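# Transfer the edge-standing block row into the tray

## Task

Get the whole row of blocks into the tray so that the blocks still stand on their edges with their faces against one another, and make sure the flat stack is still intact when the job ends.

## Robot and tools

Robot: two AgileX Piper arms, left_arm and right_arm, each with six revolute joints and a two-finger parallel gripper with a wrist camera. Scene frame: origin at table-top height halfway between the nominal bases, +z up, +x out over the table, left_arm on the +y side. Calibrated bases: left_arm at (+0.003, +0.256, 0) m, right_arm at (-0.033, -0.213, 0) m, both almost unrotated. Hand positions and orientations in results are given in each arm's own base frame, not the scene frame; fixed cameras and the table use the scene frame. Printed hand poses may be a few centimetres off, more at long reach.

Joint order, used in every row and every per-joint list: shoulder (joint2), elbow (joint3), wrist roll (joint6), forearm roll (joint4), waist (joint1), wrist pitch (joint5). Ranges in rad: shoulder 0.000 to 3.140, elbow -2.967 to 0.000, wrist roll -2.094 to 2.094, forearm roll -1.745 to 1.745, waist -2.618 to 2.618, wrist pitch -1.220 to 1.220. Real ends may differ by up to 0.014 rad.

A row is one flat list of 14 numbers, each in [-1, 1], always covering both arms: left_arm's six joints in the order above, then its opening, then right_arm's six joints and opening. The joint numbers are offsets, not poses: each is added to that arm's Joint targets as they stood when the action (or move) began, with 1.0 meaning 2.463 rad. Repeating the same offset in a new action moves the joint further. A 0 keeps a joint at its current target. The opening is absolute: +1 fully open (0.070 m gap), -1 closed; closing fully takes about 1 s. To leave a gripper unchanged, resend its current command; 0 is a half-open command, not a no-op.

execute_actions(actions, cameras): actions is a list of actions; each action is a table of up to 15 rows, one row per 1/30 s control step; a shorter table keeps its last row until 15 steps (0.5 s) are used. An empty list just reports state and images. An action that would push a joint more than 0.014 rad beyond its range is rejected for both arms; a malformed first action rejects the whole call. cameras picks which images return (omitted/null/["all"] = all, [] = none; an unknown name invalidates the call).

move(target, speed, blend, opening_speed, blocking, cameras): drives all joints together along paths to the target. target is one 14-number row or a list of up to 15 rows; every row's offsets count from the same starting Joint targets, not from the previous row. speed is the peak rad/s of the joint with farthest to travel, 0.01 to 3, default 0.5, one value or one per target. blend (rad) rounds corners in a list. opening_speed (per second on the -1..+1 scale, at least 0.2) ramps the gripper. blocking=false returns after about 0.5 s while the move continues. Paths last at least 0.5 s and are capped near 10 s total. Moves do not avoid obstacles or the other arm; fast moves and targets far beyond a contact press hard. The result adds a "move:" line: done, off_target (resting more than 0.01 rad from target), moving, held, or fault, possibly with limits=held.

wait(seconds 0 to 10) lets time run holding the last command. stop brakes a running move. zoom_image(camera, region [x0, y0, x1, y1] in pixels, top-left origin, at most 504x504) enlarges part of a camera's latest image. read_manual returns licence texts only. finished_scene(scene) ends the current scene (give its number) and cannot be undone; the goal must hold with the robot hands-off.

Cameras: cam_head_left, cam_head_right, cam_high, cam_low, cam_left_wrist, cam_right_wrist, all 672x504. Wrist camera frames: +z forward, +x right, +y down in the image.

Gripper: fingers point along its +z, close along its y. end_effector_position is the point between the pads, about 5 mm inside the fingertips. To grip, command an opening below the grip_measured value read at first contact; about 0.05 below gives full force (about 20 N per pad), less gives a softer hold. Fast closing can squeeze harder.

Result lines: Joint positions (rad, per arm in joint order, plus pad gap in m); Joint targets (the base for your next offsets); Tool commands; grip_measured; joint torques (whole drive output including arm weight, noisy, positive toward larger angle); step readings for action calls; "joint sent to its limit"; "joint command not followed" (clearance check between arms altered targets); MOTOR HOT; TORQUE FAULT; OVER-TEMPERATURE FAULT.

Motion limits: each joint target stays within 0.963 rad of the measured angle per step; targets placing a gripper over 70 mm from its measured spot are scaled back; drive speed tops out at 3 rad/s. An unfinished motion may need recommanding. If an arm is stopped by contact it keeps pushing; command its targets back past its measured positions to relieve it.

Avoid: dropping blocks, releasing them while moving, slamming, hard hits or presses, anything leaving the table, and arm-to-arm contact (including closing a gripper on the other arm's fingers), which can fail the task. Contact torque at the load limit (21.6 N m for shoulder, elbow, waist; 7.52 N m for wrist joints, whose motors give only about 4 N m) stops that arm for 10 s. Long holding, stretched poses or pushing against unreachable targets heat motors; at 80 °C the arm goes limp and drops what it holds. Loose objects may occasionally be nudged by outside forces.

Each tool is called after "Emit:" by a JSON object that holds its "name" and its "arguments".

## Session

Emit:
{"name": "execute_actions", "arguments": {"actions": []}}

Scene clock: 0.00 s.
left_arm: end_effector_position=(+0.6553, +0.2153, +0.2133) grip_measured=+1.00 end_effector_quat_wxyz=(+0.695, -0.210, +0.656, +0.206) | right_arm: end_effector_position=(+0.0955, -0.2493, +0.1026) grip_measured=+1.00 end_effector_quat_wxyz=(+0.119, +0.888, +0.440, -0.063)
Joint names: [shoulder, elbow, wrist roll, forearm roll, waist, wrist pitch]
Joint positions: left_arm=[2.438 -1.964 0.696 -0.787 0.19 -0.594 0.07] | right_arm=[1.361 -0.817 1.213 -0.166 -1.099 0.883 0.07]
Joint torques (N m): no reading
Joint targets: left_arm=[2.438 -1.964 0.696 -0.787 0.190 -0.594] | right_arm=[1.361 -0.817 1.213 -0.166 -1.099 0.883]
Tool commands: left_gripper/opening=+1.0 right_gripper/opening=+1.0

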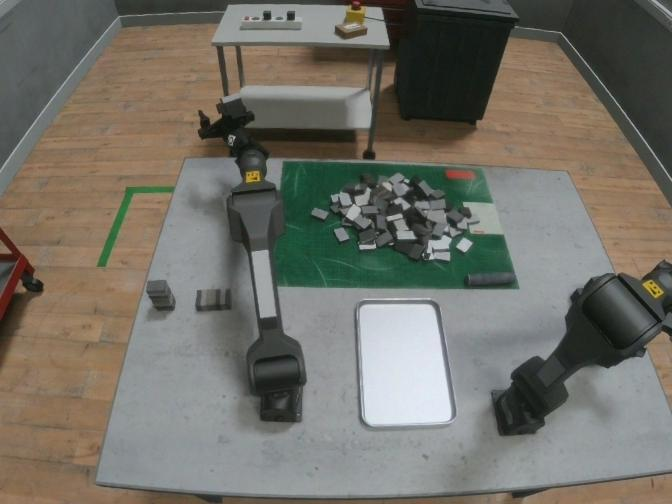

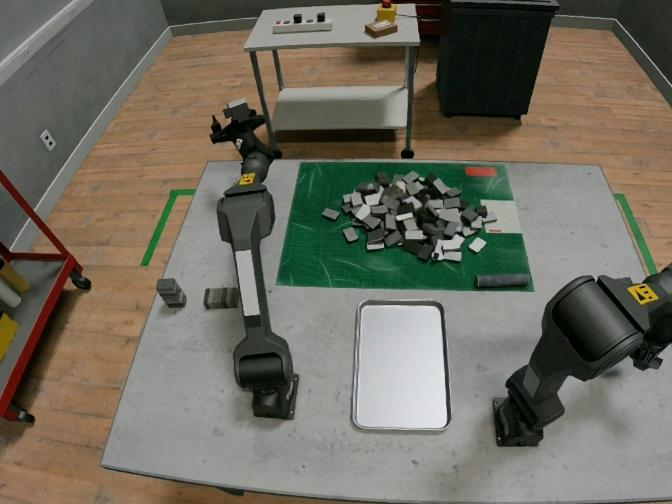

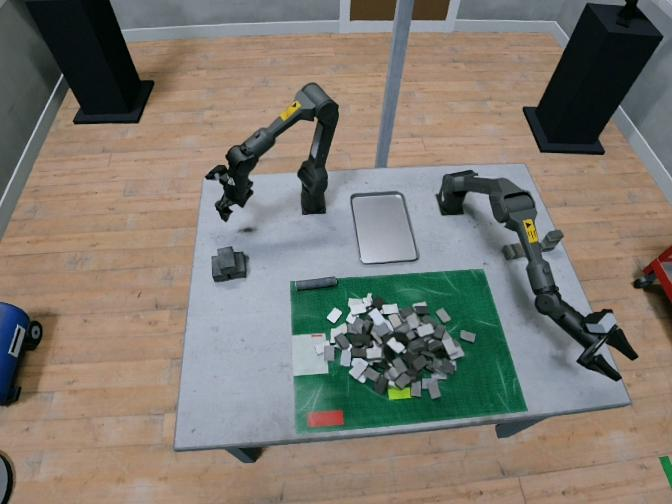

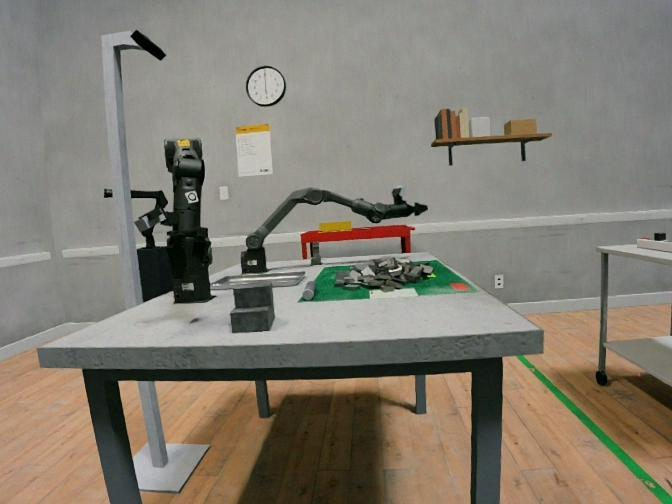

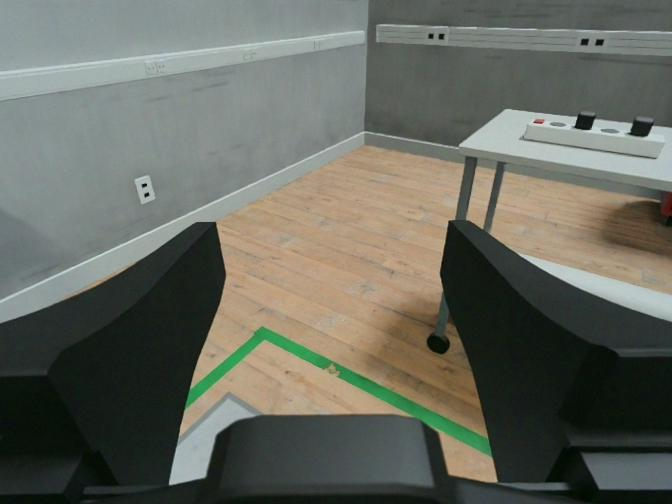

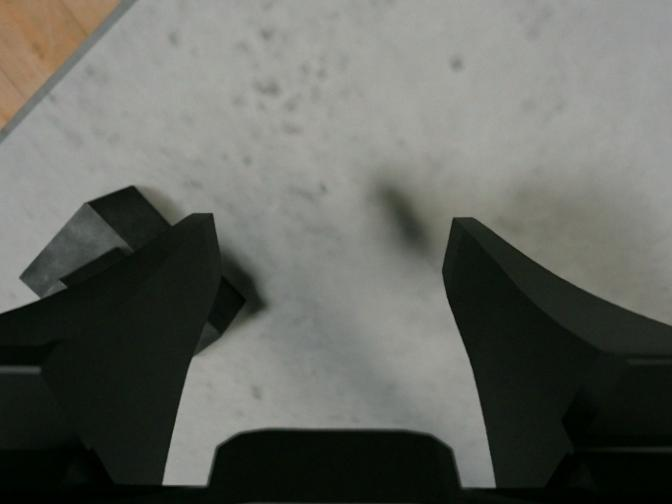

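Emit:
{"name": "zoom_image", "arguments": {"camera": "cam_head_left", "region": [120, 250, 260, 340]}}

Emit:
{"name": "zoom_image", "arguments": {"camera": "cam_head_right", "region": [130, 250, 270, 340]}}

Emit:
{"name": "zoom_image", "arguments": {"camera": "cam_high", "region": [190, 230, 260, 300]}}

Emit:
{"name": "zoom_image", "arguments": {"camera": "cam_high", "region": [480, 210, 580, 280]}}

Emit:
{"name": "zoom_image", "arguments": {"camera": "cam_low", "region": [180, 230, 360, 350]}}

Scaled by 3.600.

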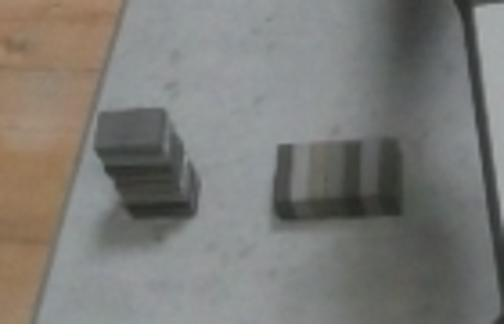

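Scaled by 3.600.

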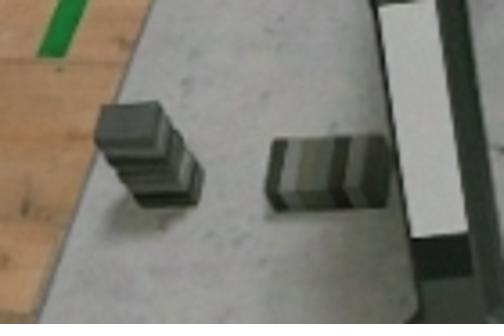

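Scaled by 7.200.

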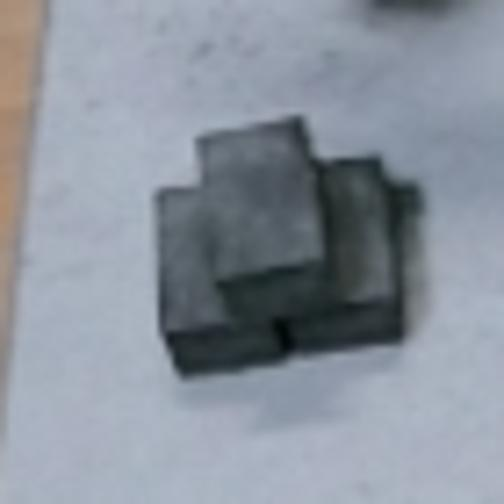

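Scaled by 5.040.

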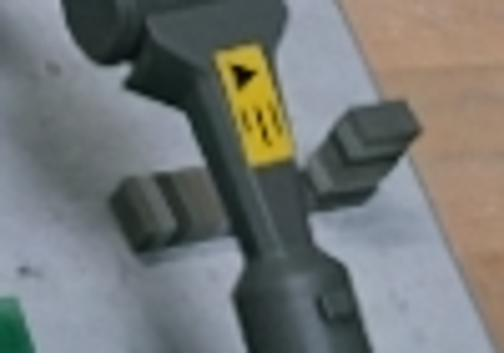

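Scaled by 2.800.

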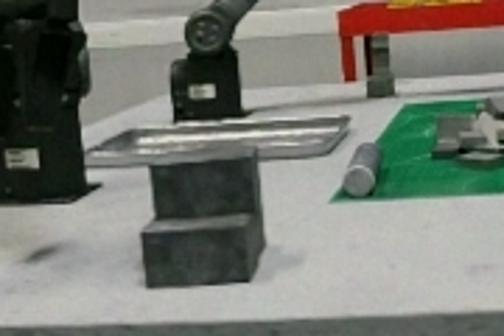

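Emit:
{"name": "move", "arguments": {"target": [-0.3946,0.2497,-0.2826,0.3195,0.203,0.7284,1,0,0,0,0,0,0,1], "speed": 0.9}}

Scene clock: 7.77 s.
left_arm: end_effector_position=(+0.2577, +0.2127, +0.2131) grip_measured=+1.00 end_effector_quat_wxyz=(+0.159, -0.334, +0.927, +0.057) | right_arm: end_effector_position=(+0.0955, -0.2493, +0.1026) grip_measured=+1.00 end_effector_quat_wxyz=(+0.119, +0.888, +0.440, -0.063)
Joint positions: left_arm=[1.466 -1.348 -0.001 0 0.69 1.2 0.07] | right_arm=[1.361 -0.817 1.213 -0.166 -1.099 0.883 0.07]
Joint torques (N m): left_arm=[-3.55 -2.7 0.14 -0.17 -0.66 -0.48] | right_arm=[-3.34 -4.95 -0.04 -0.23 -0.49 -0.17]
Joint targets: left_arm=[1.466 -1.349 -0.001 -0.001 0.690 1.200] | right_arm=[1.361 -0.817 1.213 -0.166 -1.099 0.883]
move: done

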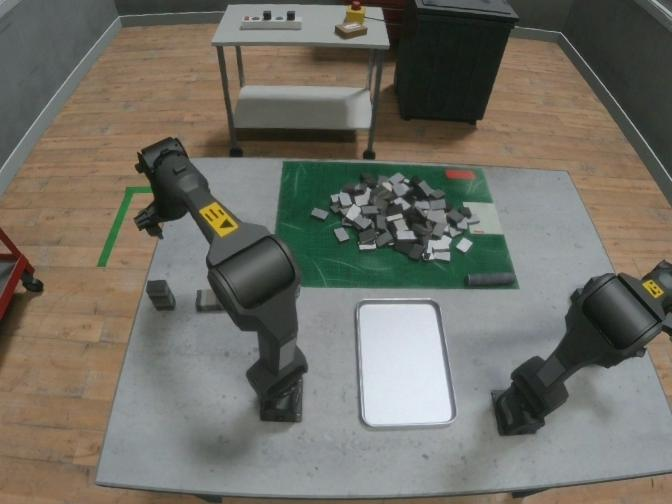

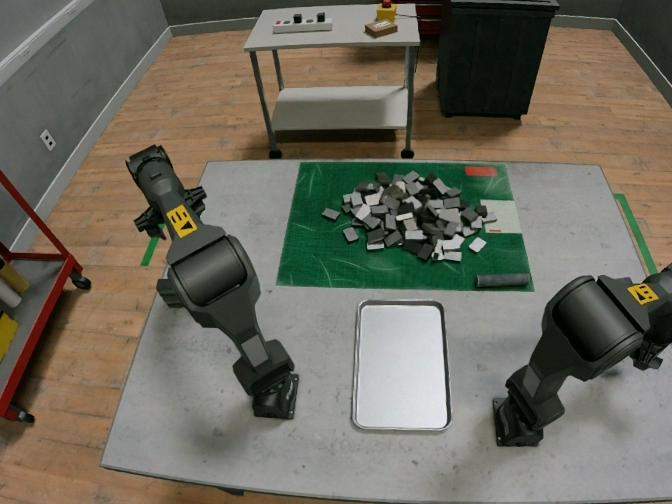

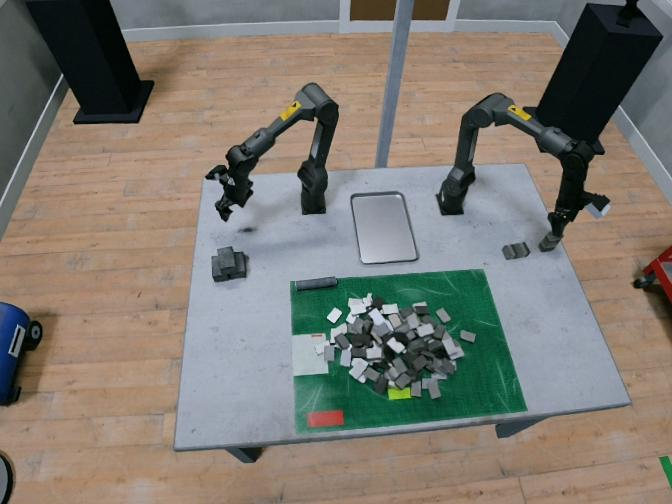

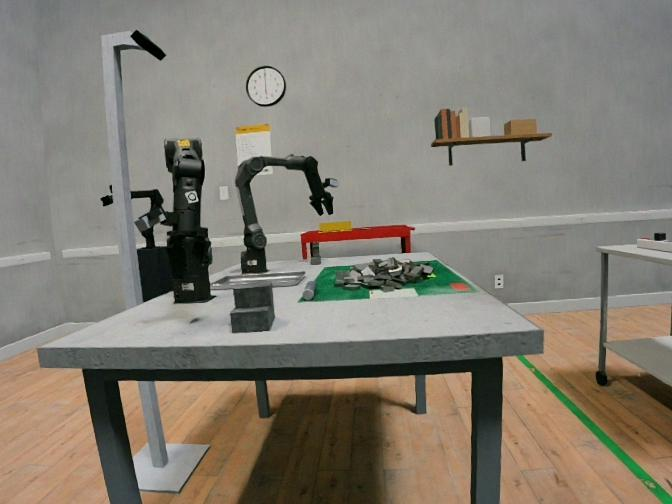

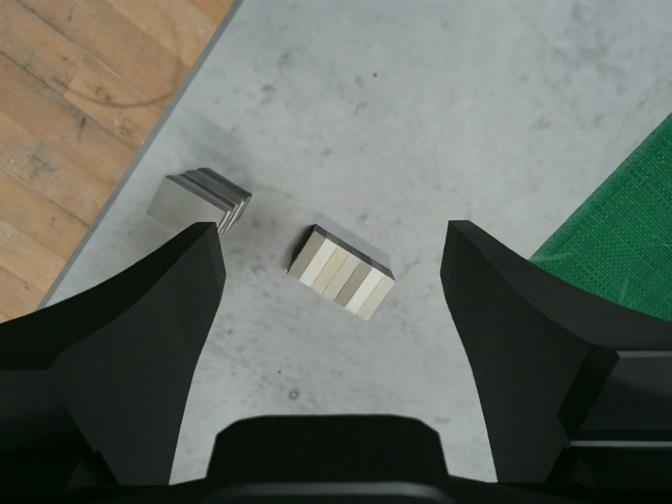

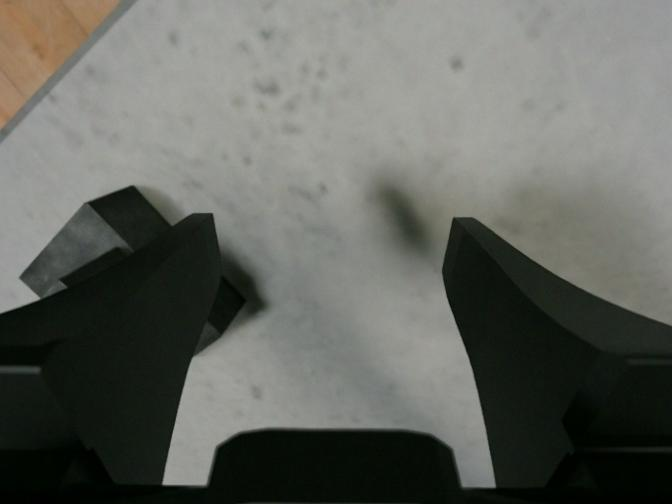

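Emit:
{"name": "zoom_image", "arguments": {"camera": "cam_left_wrist", "region": [260, 200, 420, 340]}}

Emit:
{"name": "zoom_image", "arguments": {"camera": "cam_high", "region": [490, 220, 570, 270]}}

Scaled by 3.150.

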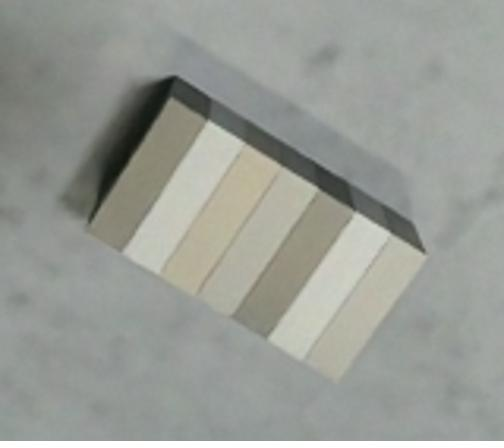

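Scaled by 6.300.

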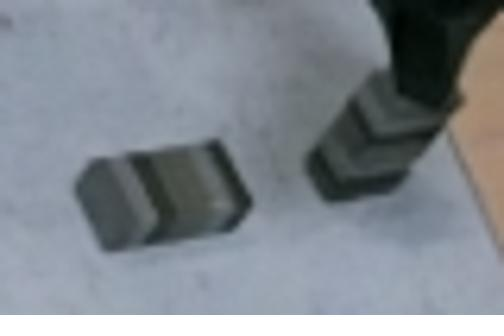

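Emit:
{"name": "move", "arguments": {"target": [0.0142,0.1941,-0.4515,0,-0.0512,-0.0698,1,0,0,0,0,0,0,1], "speed": 0.9, "cameras": ["cam_left_wrist","cam_high","cam_head_left"]}}

Scene clock: 16.03 s.
left_arm: end_effector_position=(+0.2064, +0.1304, +0.0746) grip_measured=+1.00 end_effector_quat_wxyz=(+0.001, +0.743, -0.669, +0.000) | right_arm: end_effector_position=(+0.0955, -0.2493, +0.1026) grip_measured=+1.00 end_effector_quat_wxyz=(+0.119, +0.888, +0.440, -0.063)
Joint positions: left_arm=[1.501 -0.87 -1.113 0 0.563 1.029 0.07] | right_arm=[1.361 -0.817 1.213 -0.166 -1.099 0.883 0.07]
Joint torques (N m): left_arm=[-3.4 -2.53 0.09 -0.1 -0.44 -0.09] | right_arm=[-3.1 -4.9 -0.05 -0.26 -0.52 -0.18]
Joint targets: left_arm=[1.501 -0.871 -1.113 -0.001 0.564 1.028] | right_arm=[1.361 -0.817 1.213 -0.166 -1.099 0.883]
move: done
Images, in order (width x height): cam_head_left 672x504, cam_high 672x504, cam_left_wrist 672x504.

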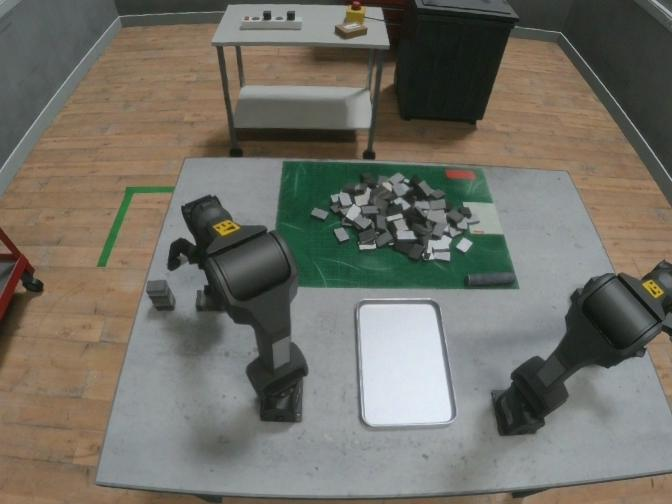

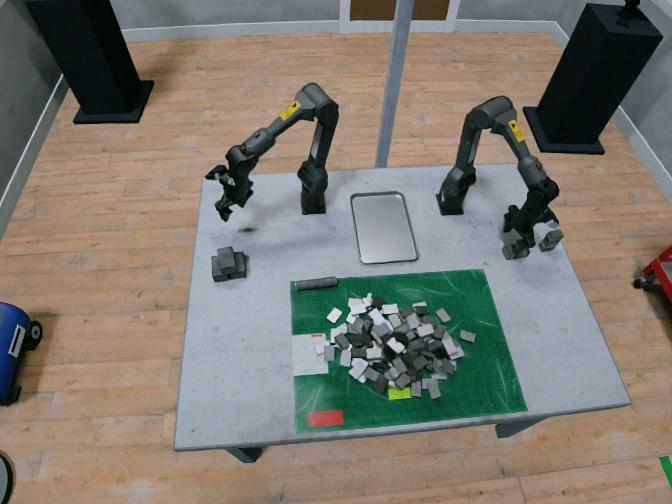

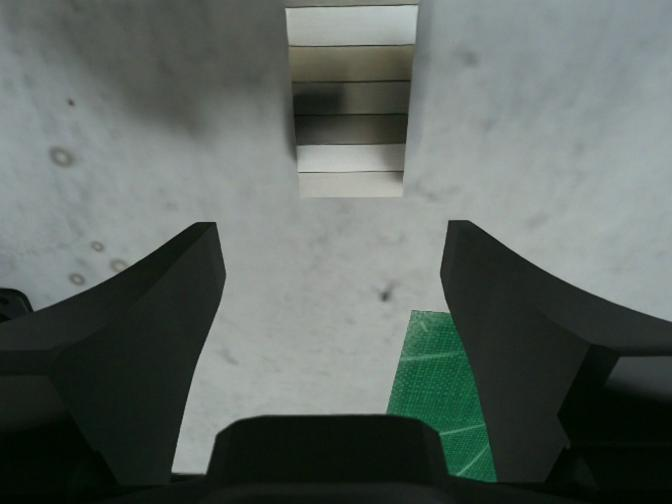

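Emit:
{"name": "move", "arguments": {"target": [0.0296,0.0220,-0.0041,0,-0.0046,-0.0516,1,0,0,0,0,0,0,1], "speed": 0.5, "cameras": ["cam_left_wrist","cam_high"]}}

Scene clock: 17.83 s.
left_arm: end_effector_position=(+0.2121, +0.1309, +0.0444) grip_measured=+1.00 end_effector_quat_wxyz=(+0.001, +0.743, -0.669, +0.000) | right_arm: end_effector_position=(+0.0955, -0.2493, +0.1026) grip_measured=+1.00 end_effector_quat_wxyz=(+0.119, +0.888, +0.440, -0.063)
Joint positions: left_arm=[1.576 -0.816 -1.123 0 0.553 0.9 0.07] | right_arm=[1.361 -0.817 1.213 -0.166 -1.099 0.883 0.07]
Joint torques (N m): left_arm=[-4.36 -2.09 -0.08 -0.1 -0.61 0.25] | right_arm=[-3.32 -5.01 -0.01 -0.29 -0.26 -0.22]
Joint targets: left_arm=[1.574 -0.816 -1.123 -0.001 0.552 0.901] | right_arm=[1.361 -0.817 1.213 -0.166 -1.099 0.883]
move: done
Images, in order (width x height): cam_high 672x504, cam_left_wrist 672x504.

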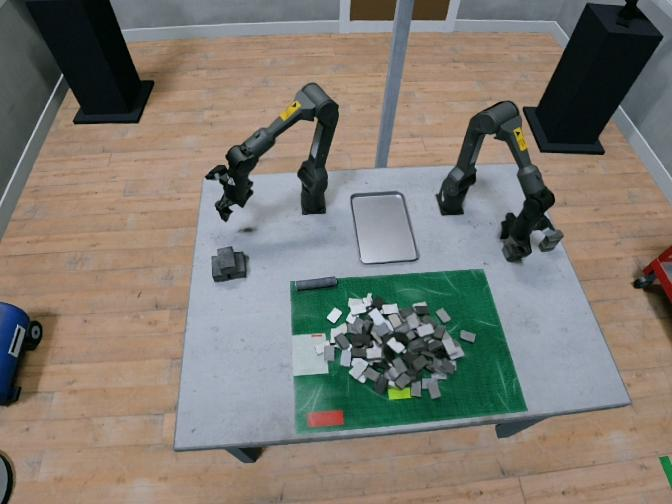

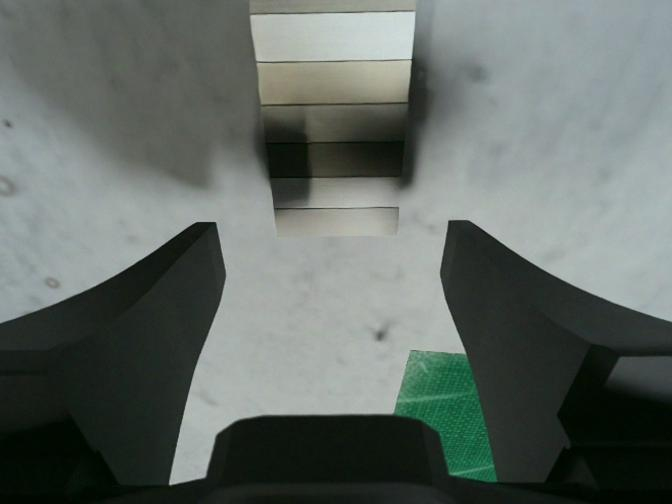

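Emit:
{"name": "move", "arguments": {"target": [0.0315,0.0251,-0.0005,0,-0.0003,-0.0570,1,0,0,0,0,0,0,1], "speed": 0.25, "cameras": ["cam_left_wrist","cam_high"]}}

Emit:
{"name": "zoom_image", "arguments": {"camera": "cam_high", "region": [490, 210, 570, 270]}}

Scene clock: 20.87 s.
left_arm: end_effector_position=(+0.2127, +0.1310, +0.0127) grip_measured=+1.00 end_effector_quat_wxyz=(+0.001, +0.743, -0.669, +0.000) | right_arm: end_effector_position=(+0.0955, -0.2493, +0.1026) grip_measured=+1.00 end_effector_quat_wxyz=(+0.119, +0.888, +0.440, -0.063)
Joint positions: left_arm=[1.653 -0.754 -1.123 0 0.552 0.76 0.07] | right_arm=[1.361 -0.817 1.213 -0.166 -1.099 0.883 0.07]
Joint torques (N m): left_arm=[-4.47 -1.95 -0.13 -0.09 -0.62 0.23] | right_arm=[-3.43 -5.14 -0.03 -0.27 -0.32 -0.18]
Joint targets: left_arm=[1.652 -0.755 -1.124 -0.001 0.551 0.761] | right_arm=[1.361 -0.817 1.213 -0.166 -1.099 0.883]
move: done
Images, in order (width x height): cam_high 672x504, cam_left_wrist 672x504.

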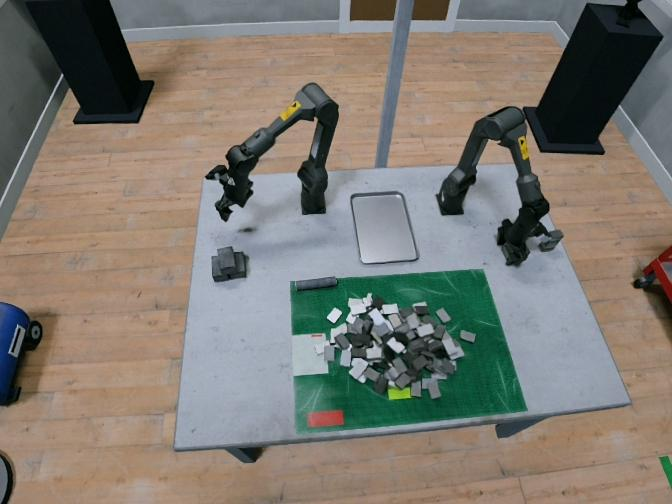

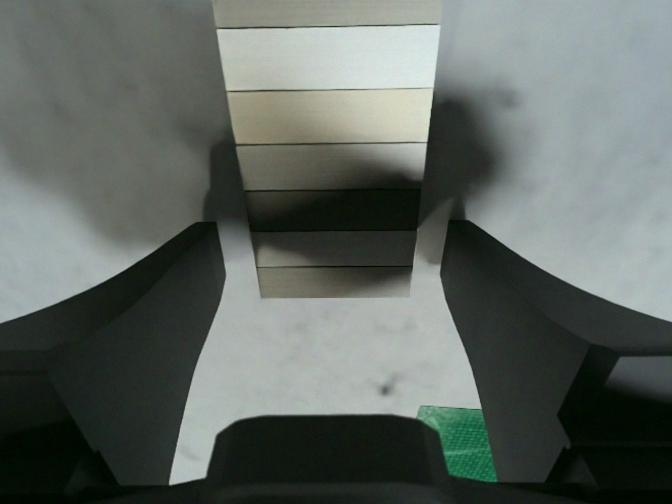

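Scaled by 6.300.

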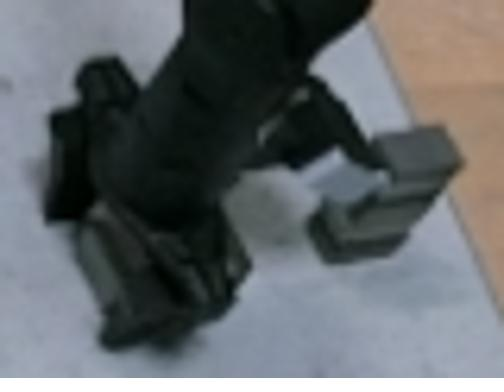

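Emit:
{"name": "move", "arguments": {"target": [0,0,0,0,0,0,-0.2,0,0,0,0,0,0,1], "opening_speed": 0.7, "cameras": ["cam_left_wrist"]}}

Scene clock: 23.43 s.
left_arm: end_effector_position=(+0.2131, +0.1312, +0.0131) grip_measured=+0.16 end_effector_quat_wxyz=(+0.000, +0.743, -0.669, +0.000) | right_arm: end_effector_position=(+0.0955, -0.2493, +0.1026) grip_measured=+1.00 end_effector_quat_wxyz=(+0.119, +0.888, +0.440, -0.063)
Joint positions: left_arm=[1.652 -0.755 -1.123 0 0.552 0.76 0.04] | right_arm=[1.361 -0.817 1.213 -0.166 -1.099 0.883 0.07]
Joint torques (N m): left_arm=[-4.49 -2.02 -0.11 -0.06 -0.48 0.14] | right_arm=[-3.33 -4.97 -0.06 -0.26 -0.14 -0.16]
Joint targets: left_arm=[1.652 -0.755 -1.124 -0.001 0.551 0.761] | right_arm=[1.361 -0.817 1.213 -0.166 -1.099 0.883]
move: done

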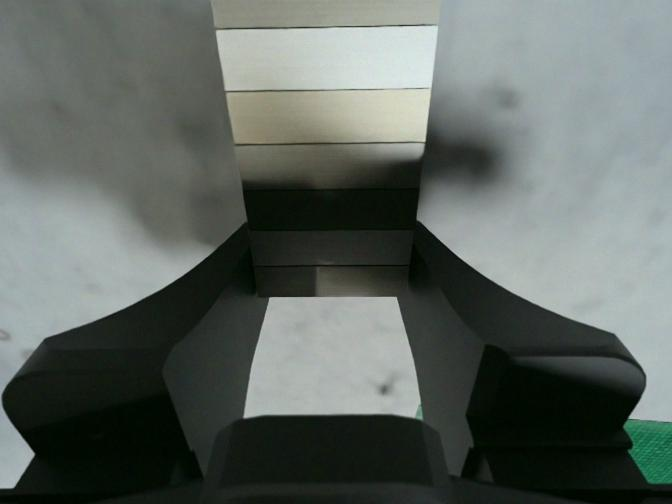

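Emit:
{"name": "move", "arguments": {"target": [[-0.0174,-0.0128,0,0,0,0.0302,-0.2,0,0,0,0,0,0,1],[-0.0582,-0.0617,0,0,0,0.1199,-0.2,0,0,0,0,0,0,1]], "speed": [0.12,0.4], "blend": 0.02}}

Scene clock: 25.77 s.
left_arm: end_effector_position=(+0.2131, +0.1312, +0.0818) grip_measured=+0.16 end_effector_quat_wxyz=(-0.001, +0.743, -0.669, +0.000) | right_arm: end_effector_position=(+0.0955, -0.2493, +0.1026) grip_measured=+1.00 end_effector_quat_wxyz=(+0.119, +0.888, +0.440, -0.063)
Joint positions: left_arm=[1.507 -0.908 -1.123 0 0.552 1.057 0.04] | right_arm=[1.361 -0.817 1.213 -0.166 -1.099 0.883 0.07]
Joint torques (N m): left_arm=[-3.64 -2 -0.08 -0.01 -0.23 -0.11] | right_arm=[-3.3 -5.12 -0.02 -0.26 -0.23 -0.17]
Joint targets: left_arm=[1.509 -0.907 -1.124 -0.001 0.551 1.056] | right_arm=[1.361 -0.817 1.213 -0.166 -1.099 0.883]
move: done

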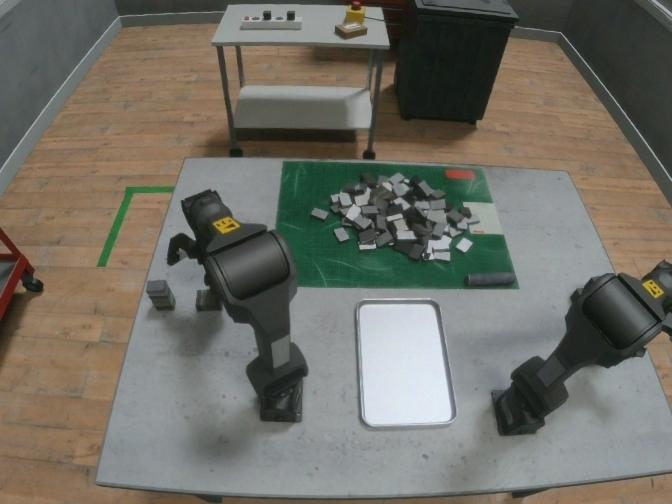

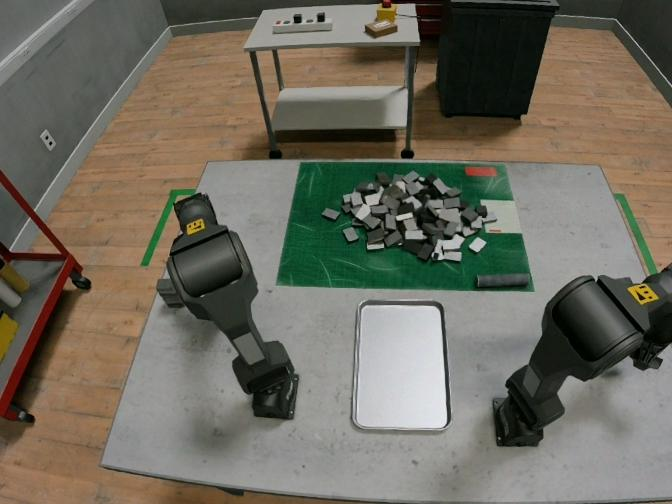

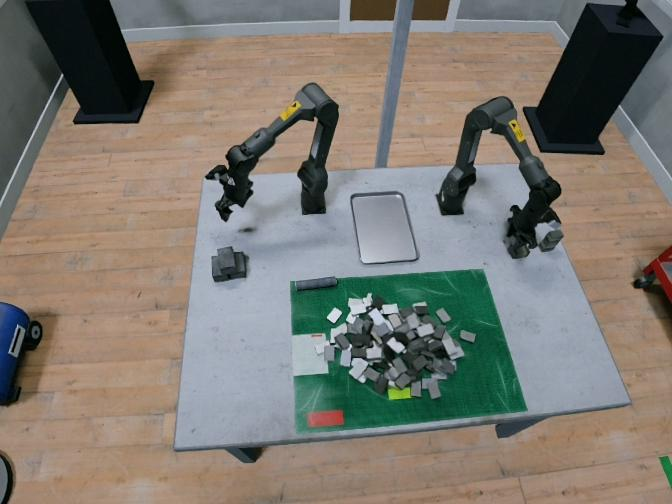

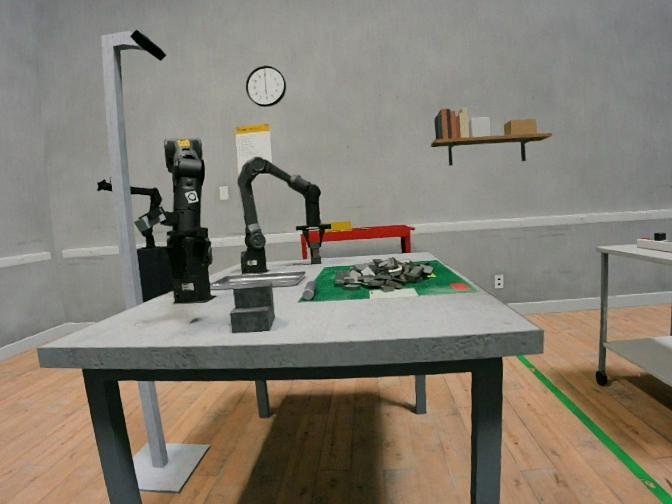

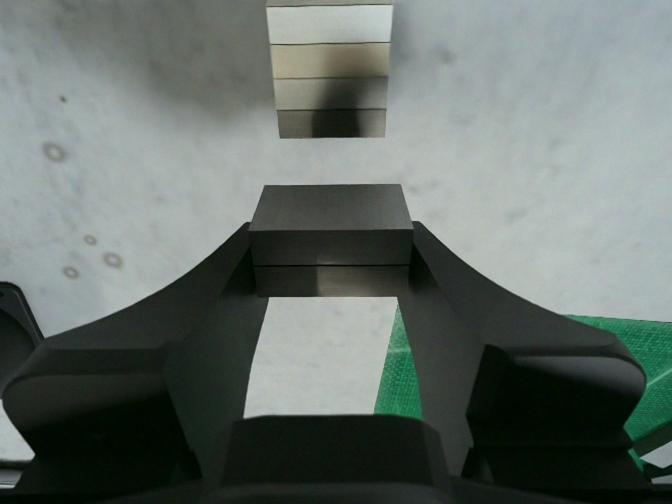

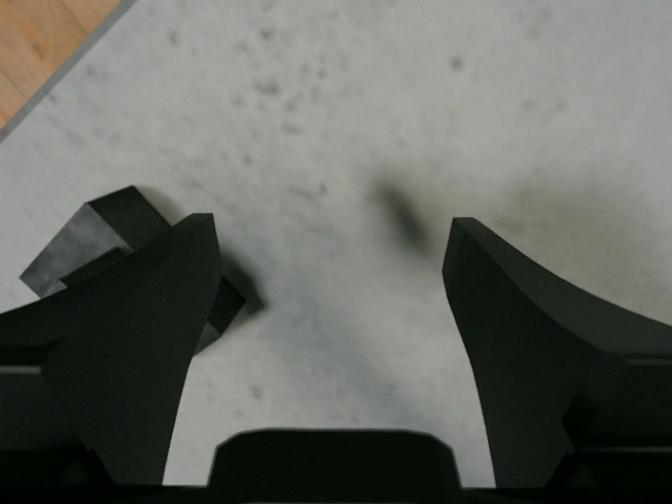

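Emit:
{"name": "move", "arguments": {"target": [0.0137,-0.0309,-0.0483,0,-0.7284,0.0172,-0.2,0,0,0,0,0,0,1], "speed": 0.8}}

Scene clock: 29.73 s.
left_arm: end_effector_position=(+0.0848, -0.2497, +0.0901) grip_measured=+0.16 end_effector_quat_wxyz=(+0.000, +0.000, +1.000, +0.000) | right_arm: end_effector_position=(+0.0955, -0.2493, +0.1026) grip_measured=+1.00 end_effector_quat_wxyz=(+0.119, +0.888, +0.440, -0.063)
Joint positions: left_arm=[1.542 -0.983 -1.242 -0.001 -1.243 1.098 0.04] | right_arm=[1.361 -0.817 1.213 -0.166 -1.099 0.883 0.07]
Joint torques (N m): left_arm=[-3.86 -2.9 -0.09 0.03 0.06 0.21] | right_arm=[-3.03 -5.02 -0.04 -0.29 -0.36 -0.15]
Joint targets: left_arm=[1.542 -0.983 -1.243 -0.001 -1.243 1.099] | right_arm=[1.361 -0.817 1.213 -0.166 -1.099 0.883]
move: done

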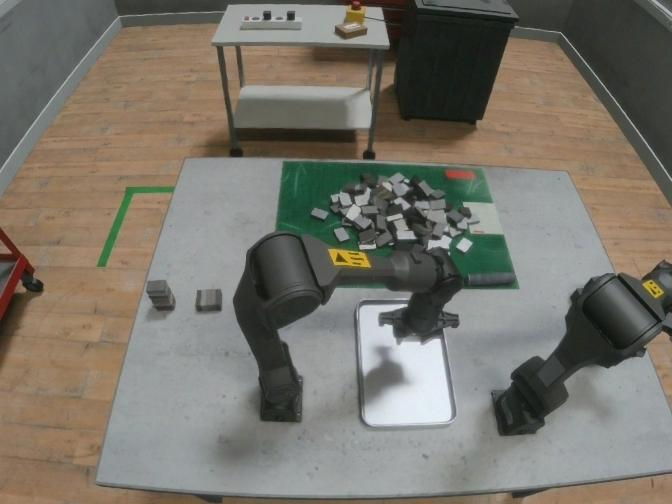

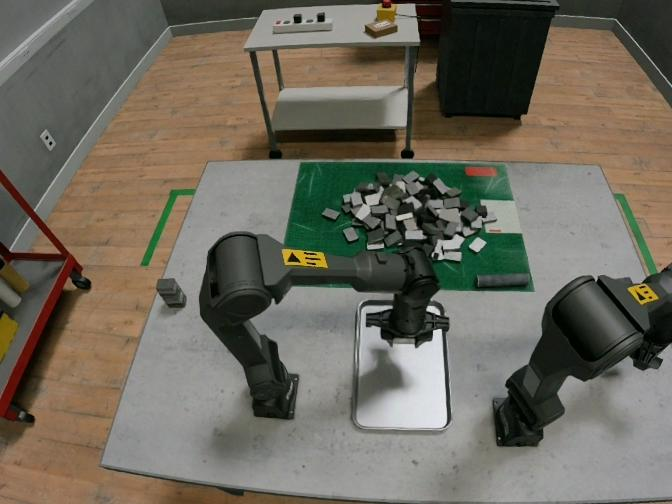

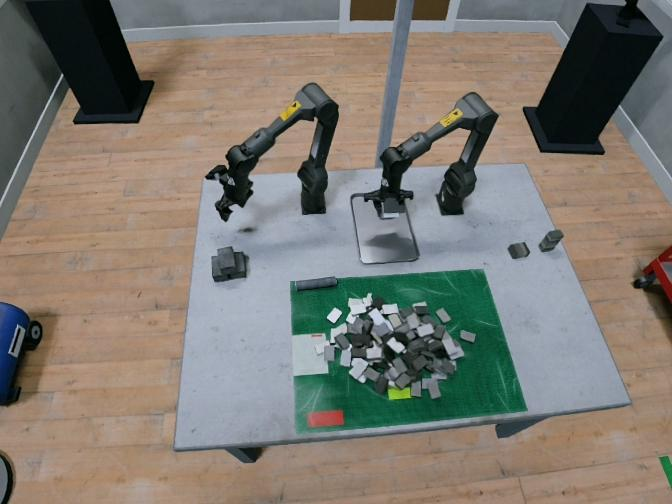

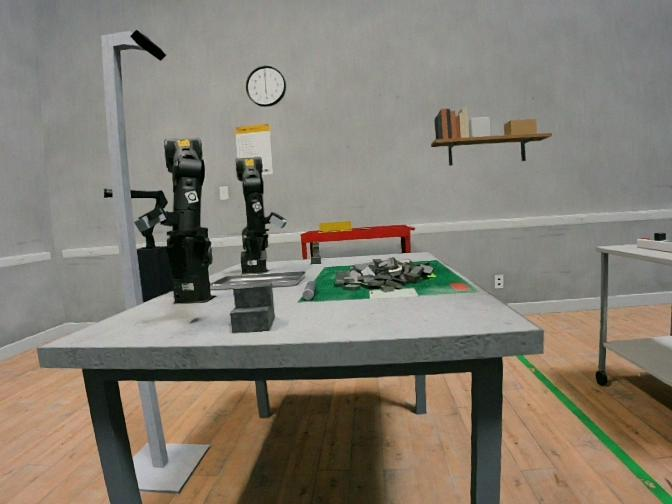

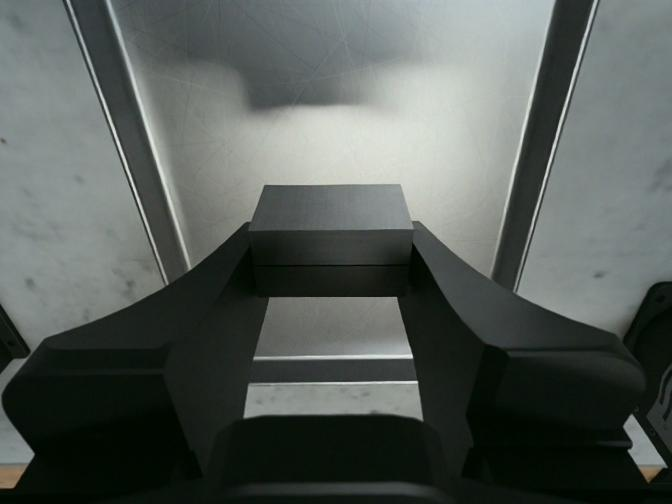

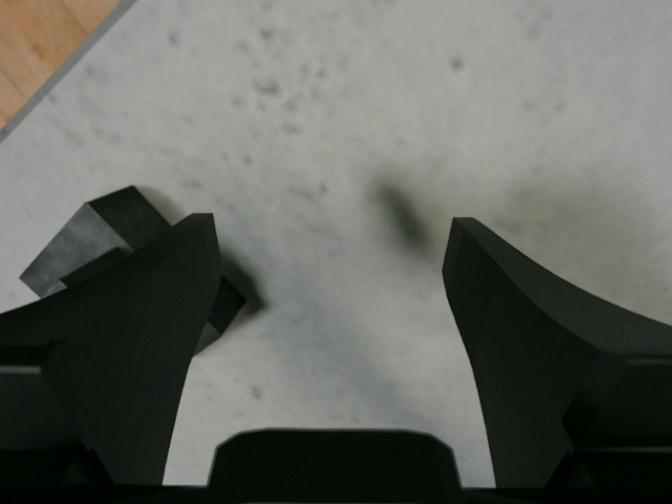

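Emit:
{"name": "move", "arguments": {"target": [[0.0236,0.0358,0,0,0,-0.0594,-0.2,0,0,0,0,0,0,1],[0.0524,0.0636,0,0,0,-0.1160,-0.2,0,0,0,0,0,0,1]], "speed": [0.4,0.25], "blend": 0.02, "cameras": ["cam_left_wrist","cam_low"]}}

Emit:
{"name": "zoom_image", "arguments": {"camera": "cam_low", "region": [190, 230, 340, 310]}}

Scene clock: 32.27 s.
left_arm: end_effector_position=(+0.0848, -0.2495, +0.0214) grip_measured=+0.16 end_effector_quat_wxyz=(-0.001, +0.000, +1.000, +0.001) | right_arm: end_effector_position=(+0.0955, -0.2493, +0.1026) grip_measured=+1.00 end_effector_quat_wxyz=(+0.119, +0.888, +0.440, -0.063)
Joint positions: left_arm=[1.672 -0.825 -1.242 -0.001 -1.243 0.812 0.04] | right_arm=[1.361 -0.817 1.213 -0.166 -1.099 0.883 0.07]
Joint torques (N m): left_arm=[-5.22 -2.3 0.05 0 -0.63 0.24] | right_arm=[-3.37 -4.99 -0.01 -0.28 -0.3 -0.15]
Joint targets: left_arm=[1.671 -0.826 -1.243 -0.001 -1.243 0.813] | right_arm=[1.361 -0.817 1.213 -0.166 -1.099 0.883]
move: done
Images, in order (width x height): cam_low 672x504, cam_left_wrist 672x504.

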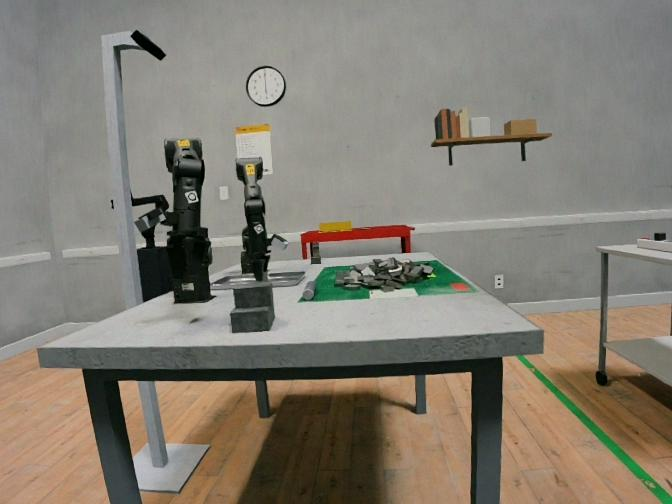

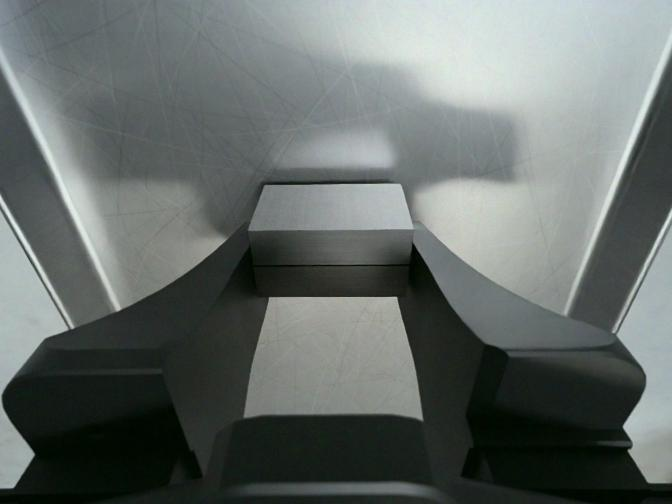

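Scaled by 3.360.

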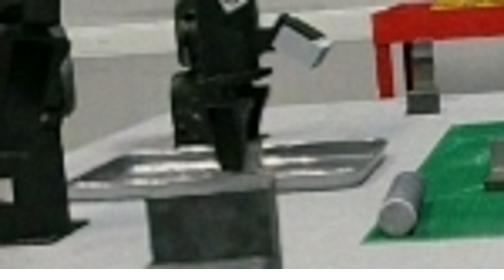

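Emit:
{"name": "move", "arguments": {"target": [0.0060,0.0044,0,0,0,-0.0104,-0.2,0,0,0,0,0,0,1], "speed": 0.06, "cameras": ["cam_left_wrist"]}}

Emit:
{"name": "zoom_image", "arguments": {"camera": "cam_left_wrist", "region": [230, 140, 440, 260]}}

Scene clock: 33.20 s.
left_arm: end_effector_position=(+0.0850, -0.2501, +0.0159) grip_measured=+0.16 end_effector_quat_wxyz=(+0.000, +0.000, +1.000, +0.000) | right_arm: end_effector_position=(+0.0955, -0.2493, +0.1026) grip_measured=+1.00 end_effector_quat_wxyz=(+0.119, +0.888, +0.440, -0.063)
Joint positions: left_arm=[1.686 -0.816 -1.242 -0.001 -1.243 0.787 0.04] | right_arm=[1.361 -0.817 1.213 -0.166 -1.099 0.883 0.07]
Joint torques (N m): left_arm=[-4.4 -1.69 0.11 -0.01 -0.68 0.07] | right_arm=[-3.58 -5.17 -0.02 -0.3 -0.27 -0.21]
Joint targets: left_arm=[1.686 -0.815 -1.243 -0.001 -1.243 0.787] | right_arm=[1.361 -0.817 1.213 -0.166 -1.099 0.883]
move: done

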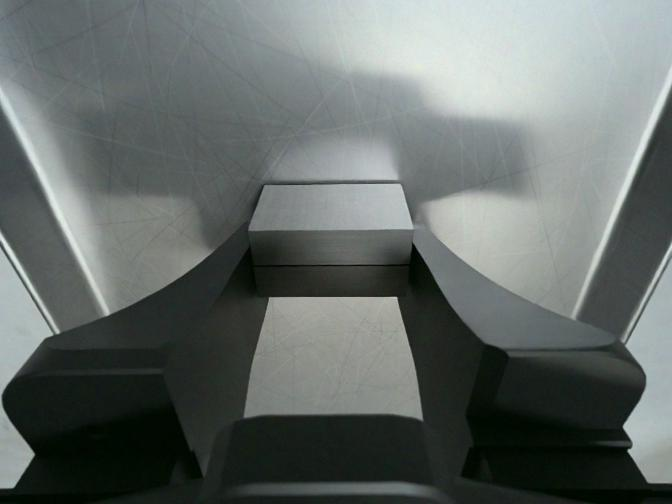

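Scaled by 2.400.

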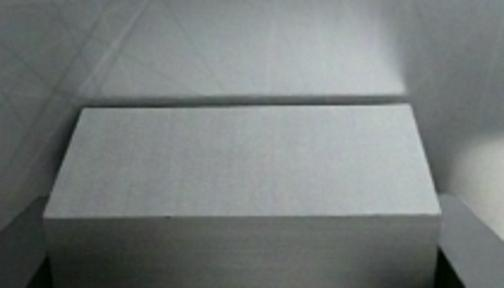

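Emit:
{"name": "move", "arguments": {"target": [0.0014,0.0011,0,0,0,-0.0026,-0.2,0,0,0,0,0,0,1], "speed": 0.04, "cameras": ["cam_left_wrist"]}}

Emit:
{"name": "zoom_image", "arguments": {"camera": "cam_left_wrist", "region": [230, 140, 440, 260]}}

Scene clock: 34.27 s.
left_arm: end_effector_position=(+0.0850, -0.2501, +0.0146) grip_measured=+0.16 end_effector_quat_wxyz=(+0.000, +0.000, +1.000, -0.001) | right_arm: end_effector_position=(+0.0955, -0.2493, +0.1026) grip_measured=+1.00 end_effector_quat_wxyz=(+0.119, +0.888, +0.440, -0.063)
Joint positions: left_arm=[1.689 -0.813 -1.242 -0.001 -1.243 0.781 0.04] | right_arm=[1.361 -0.817 1.213 -0.166 -1.099 0.883 0.07]
Joint torques (N m): left_arm=[-4.24 -1.67 0.12 -0.03 -0.63 -0.08] | right_arm=[-3.17 -4.88 -0.04 -0.29 -0.38 -0.19]
Joint targets: left_arm=[1.690 -0.812 -1.243 -0.001 -1.243 0.781] | right_arm=[1.361 -0.817 1.213 -0.166 -1.099 0.883]
move: done

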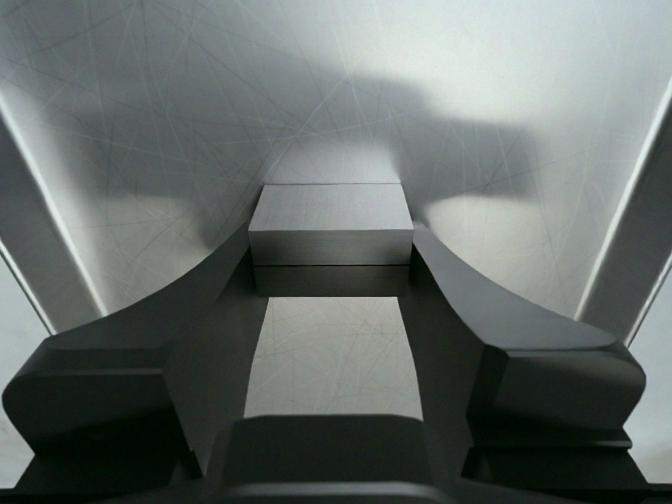

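Scaled by 2.400.

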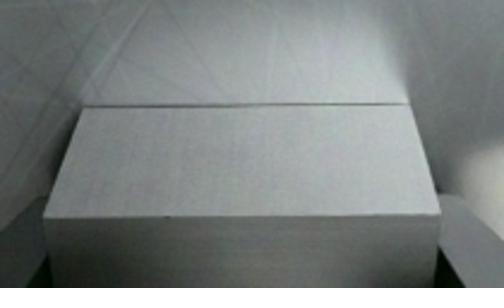

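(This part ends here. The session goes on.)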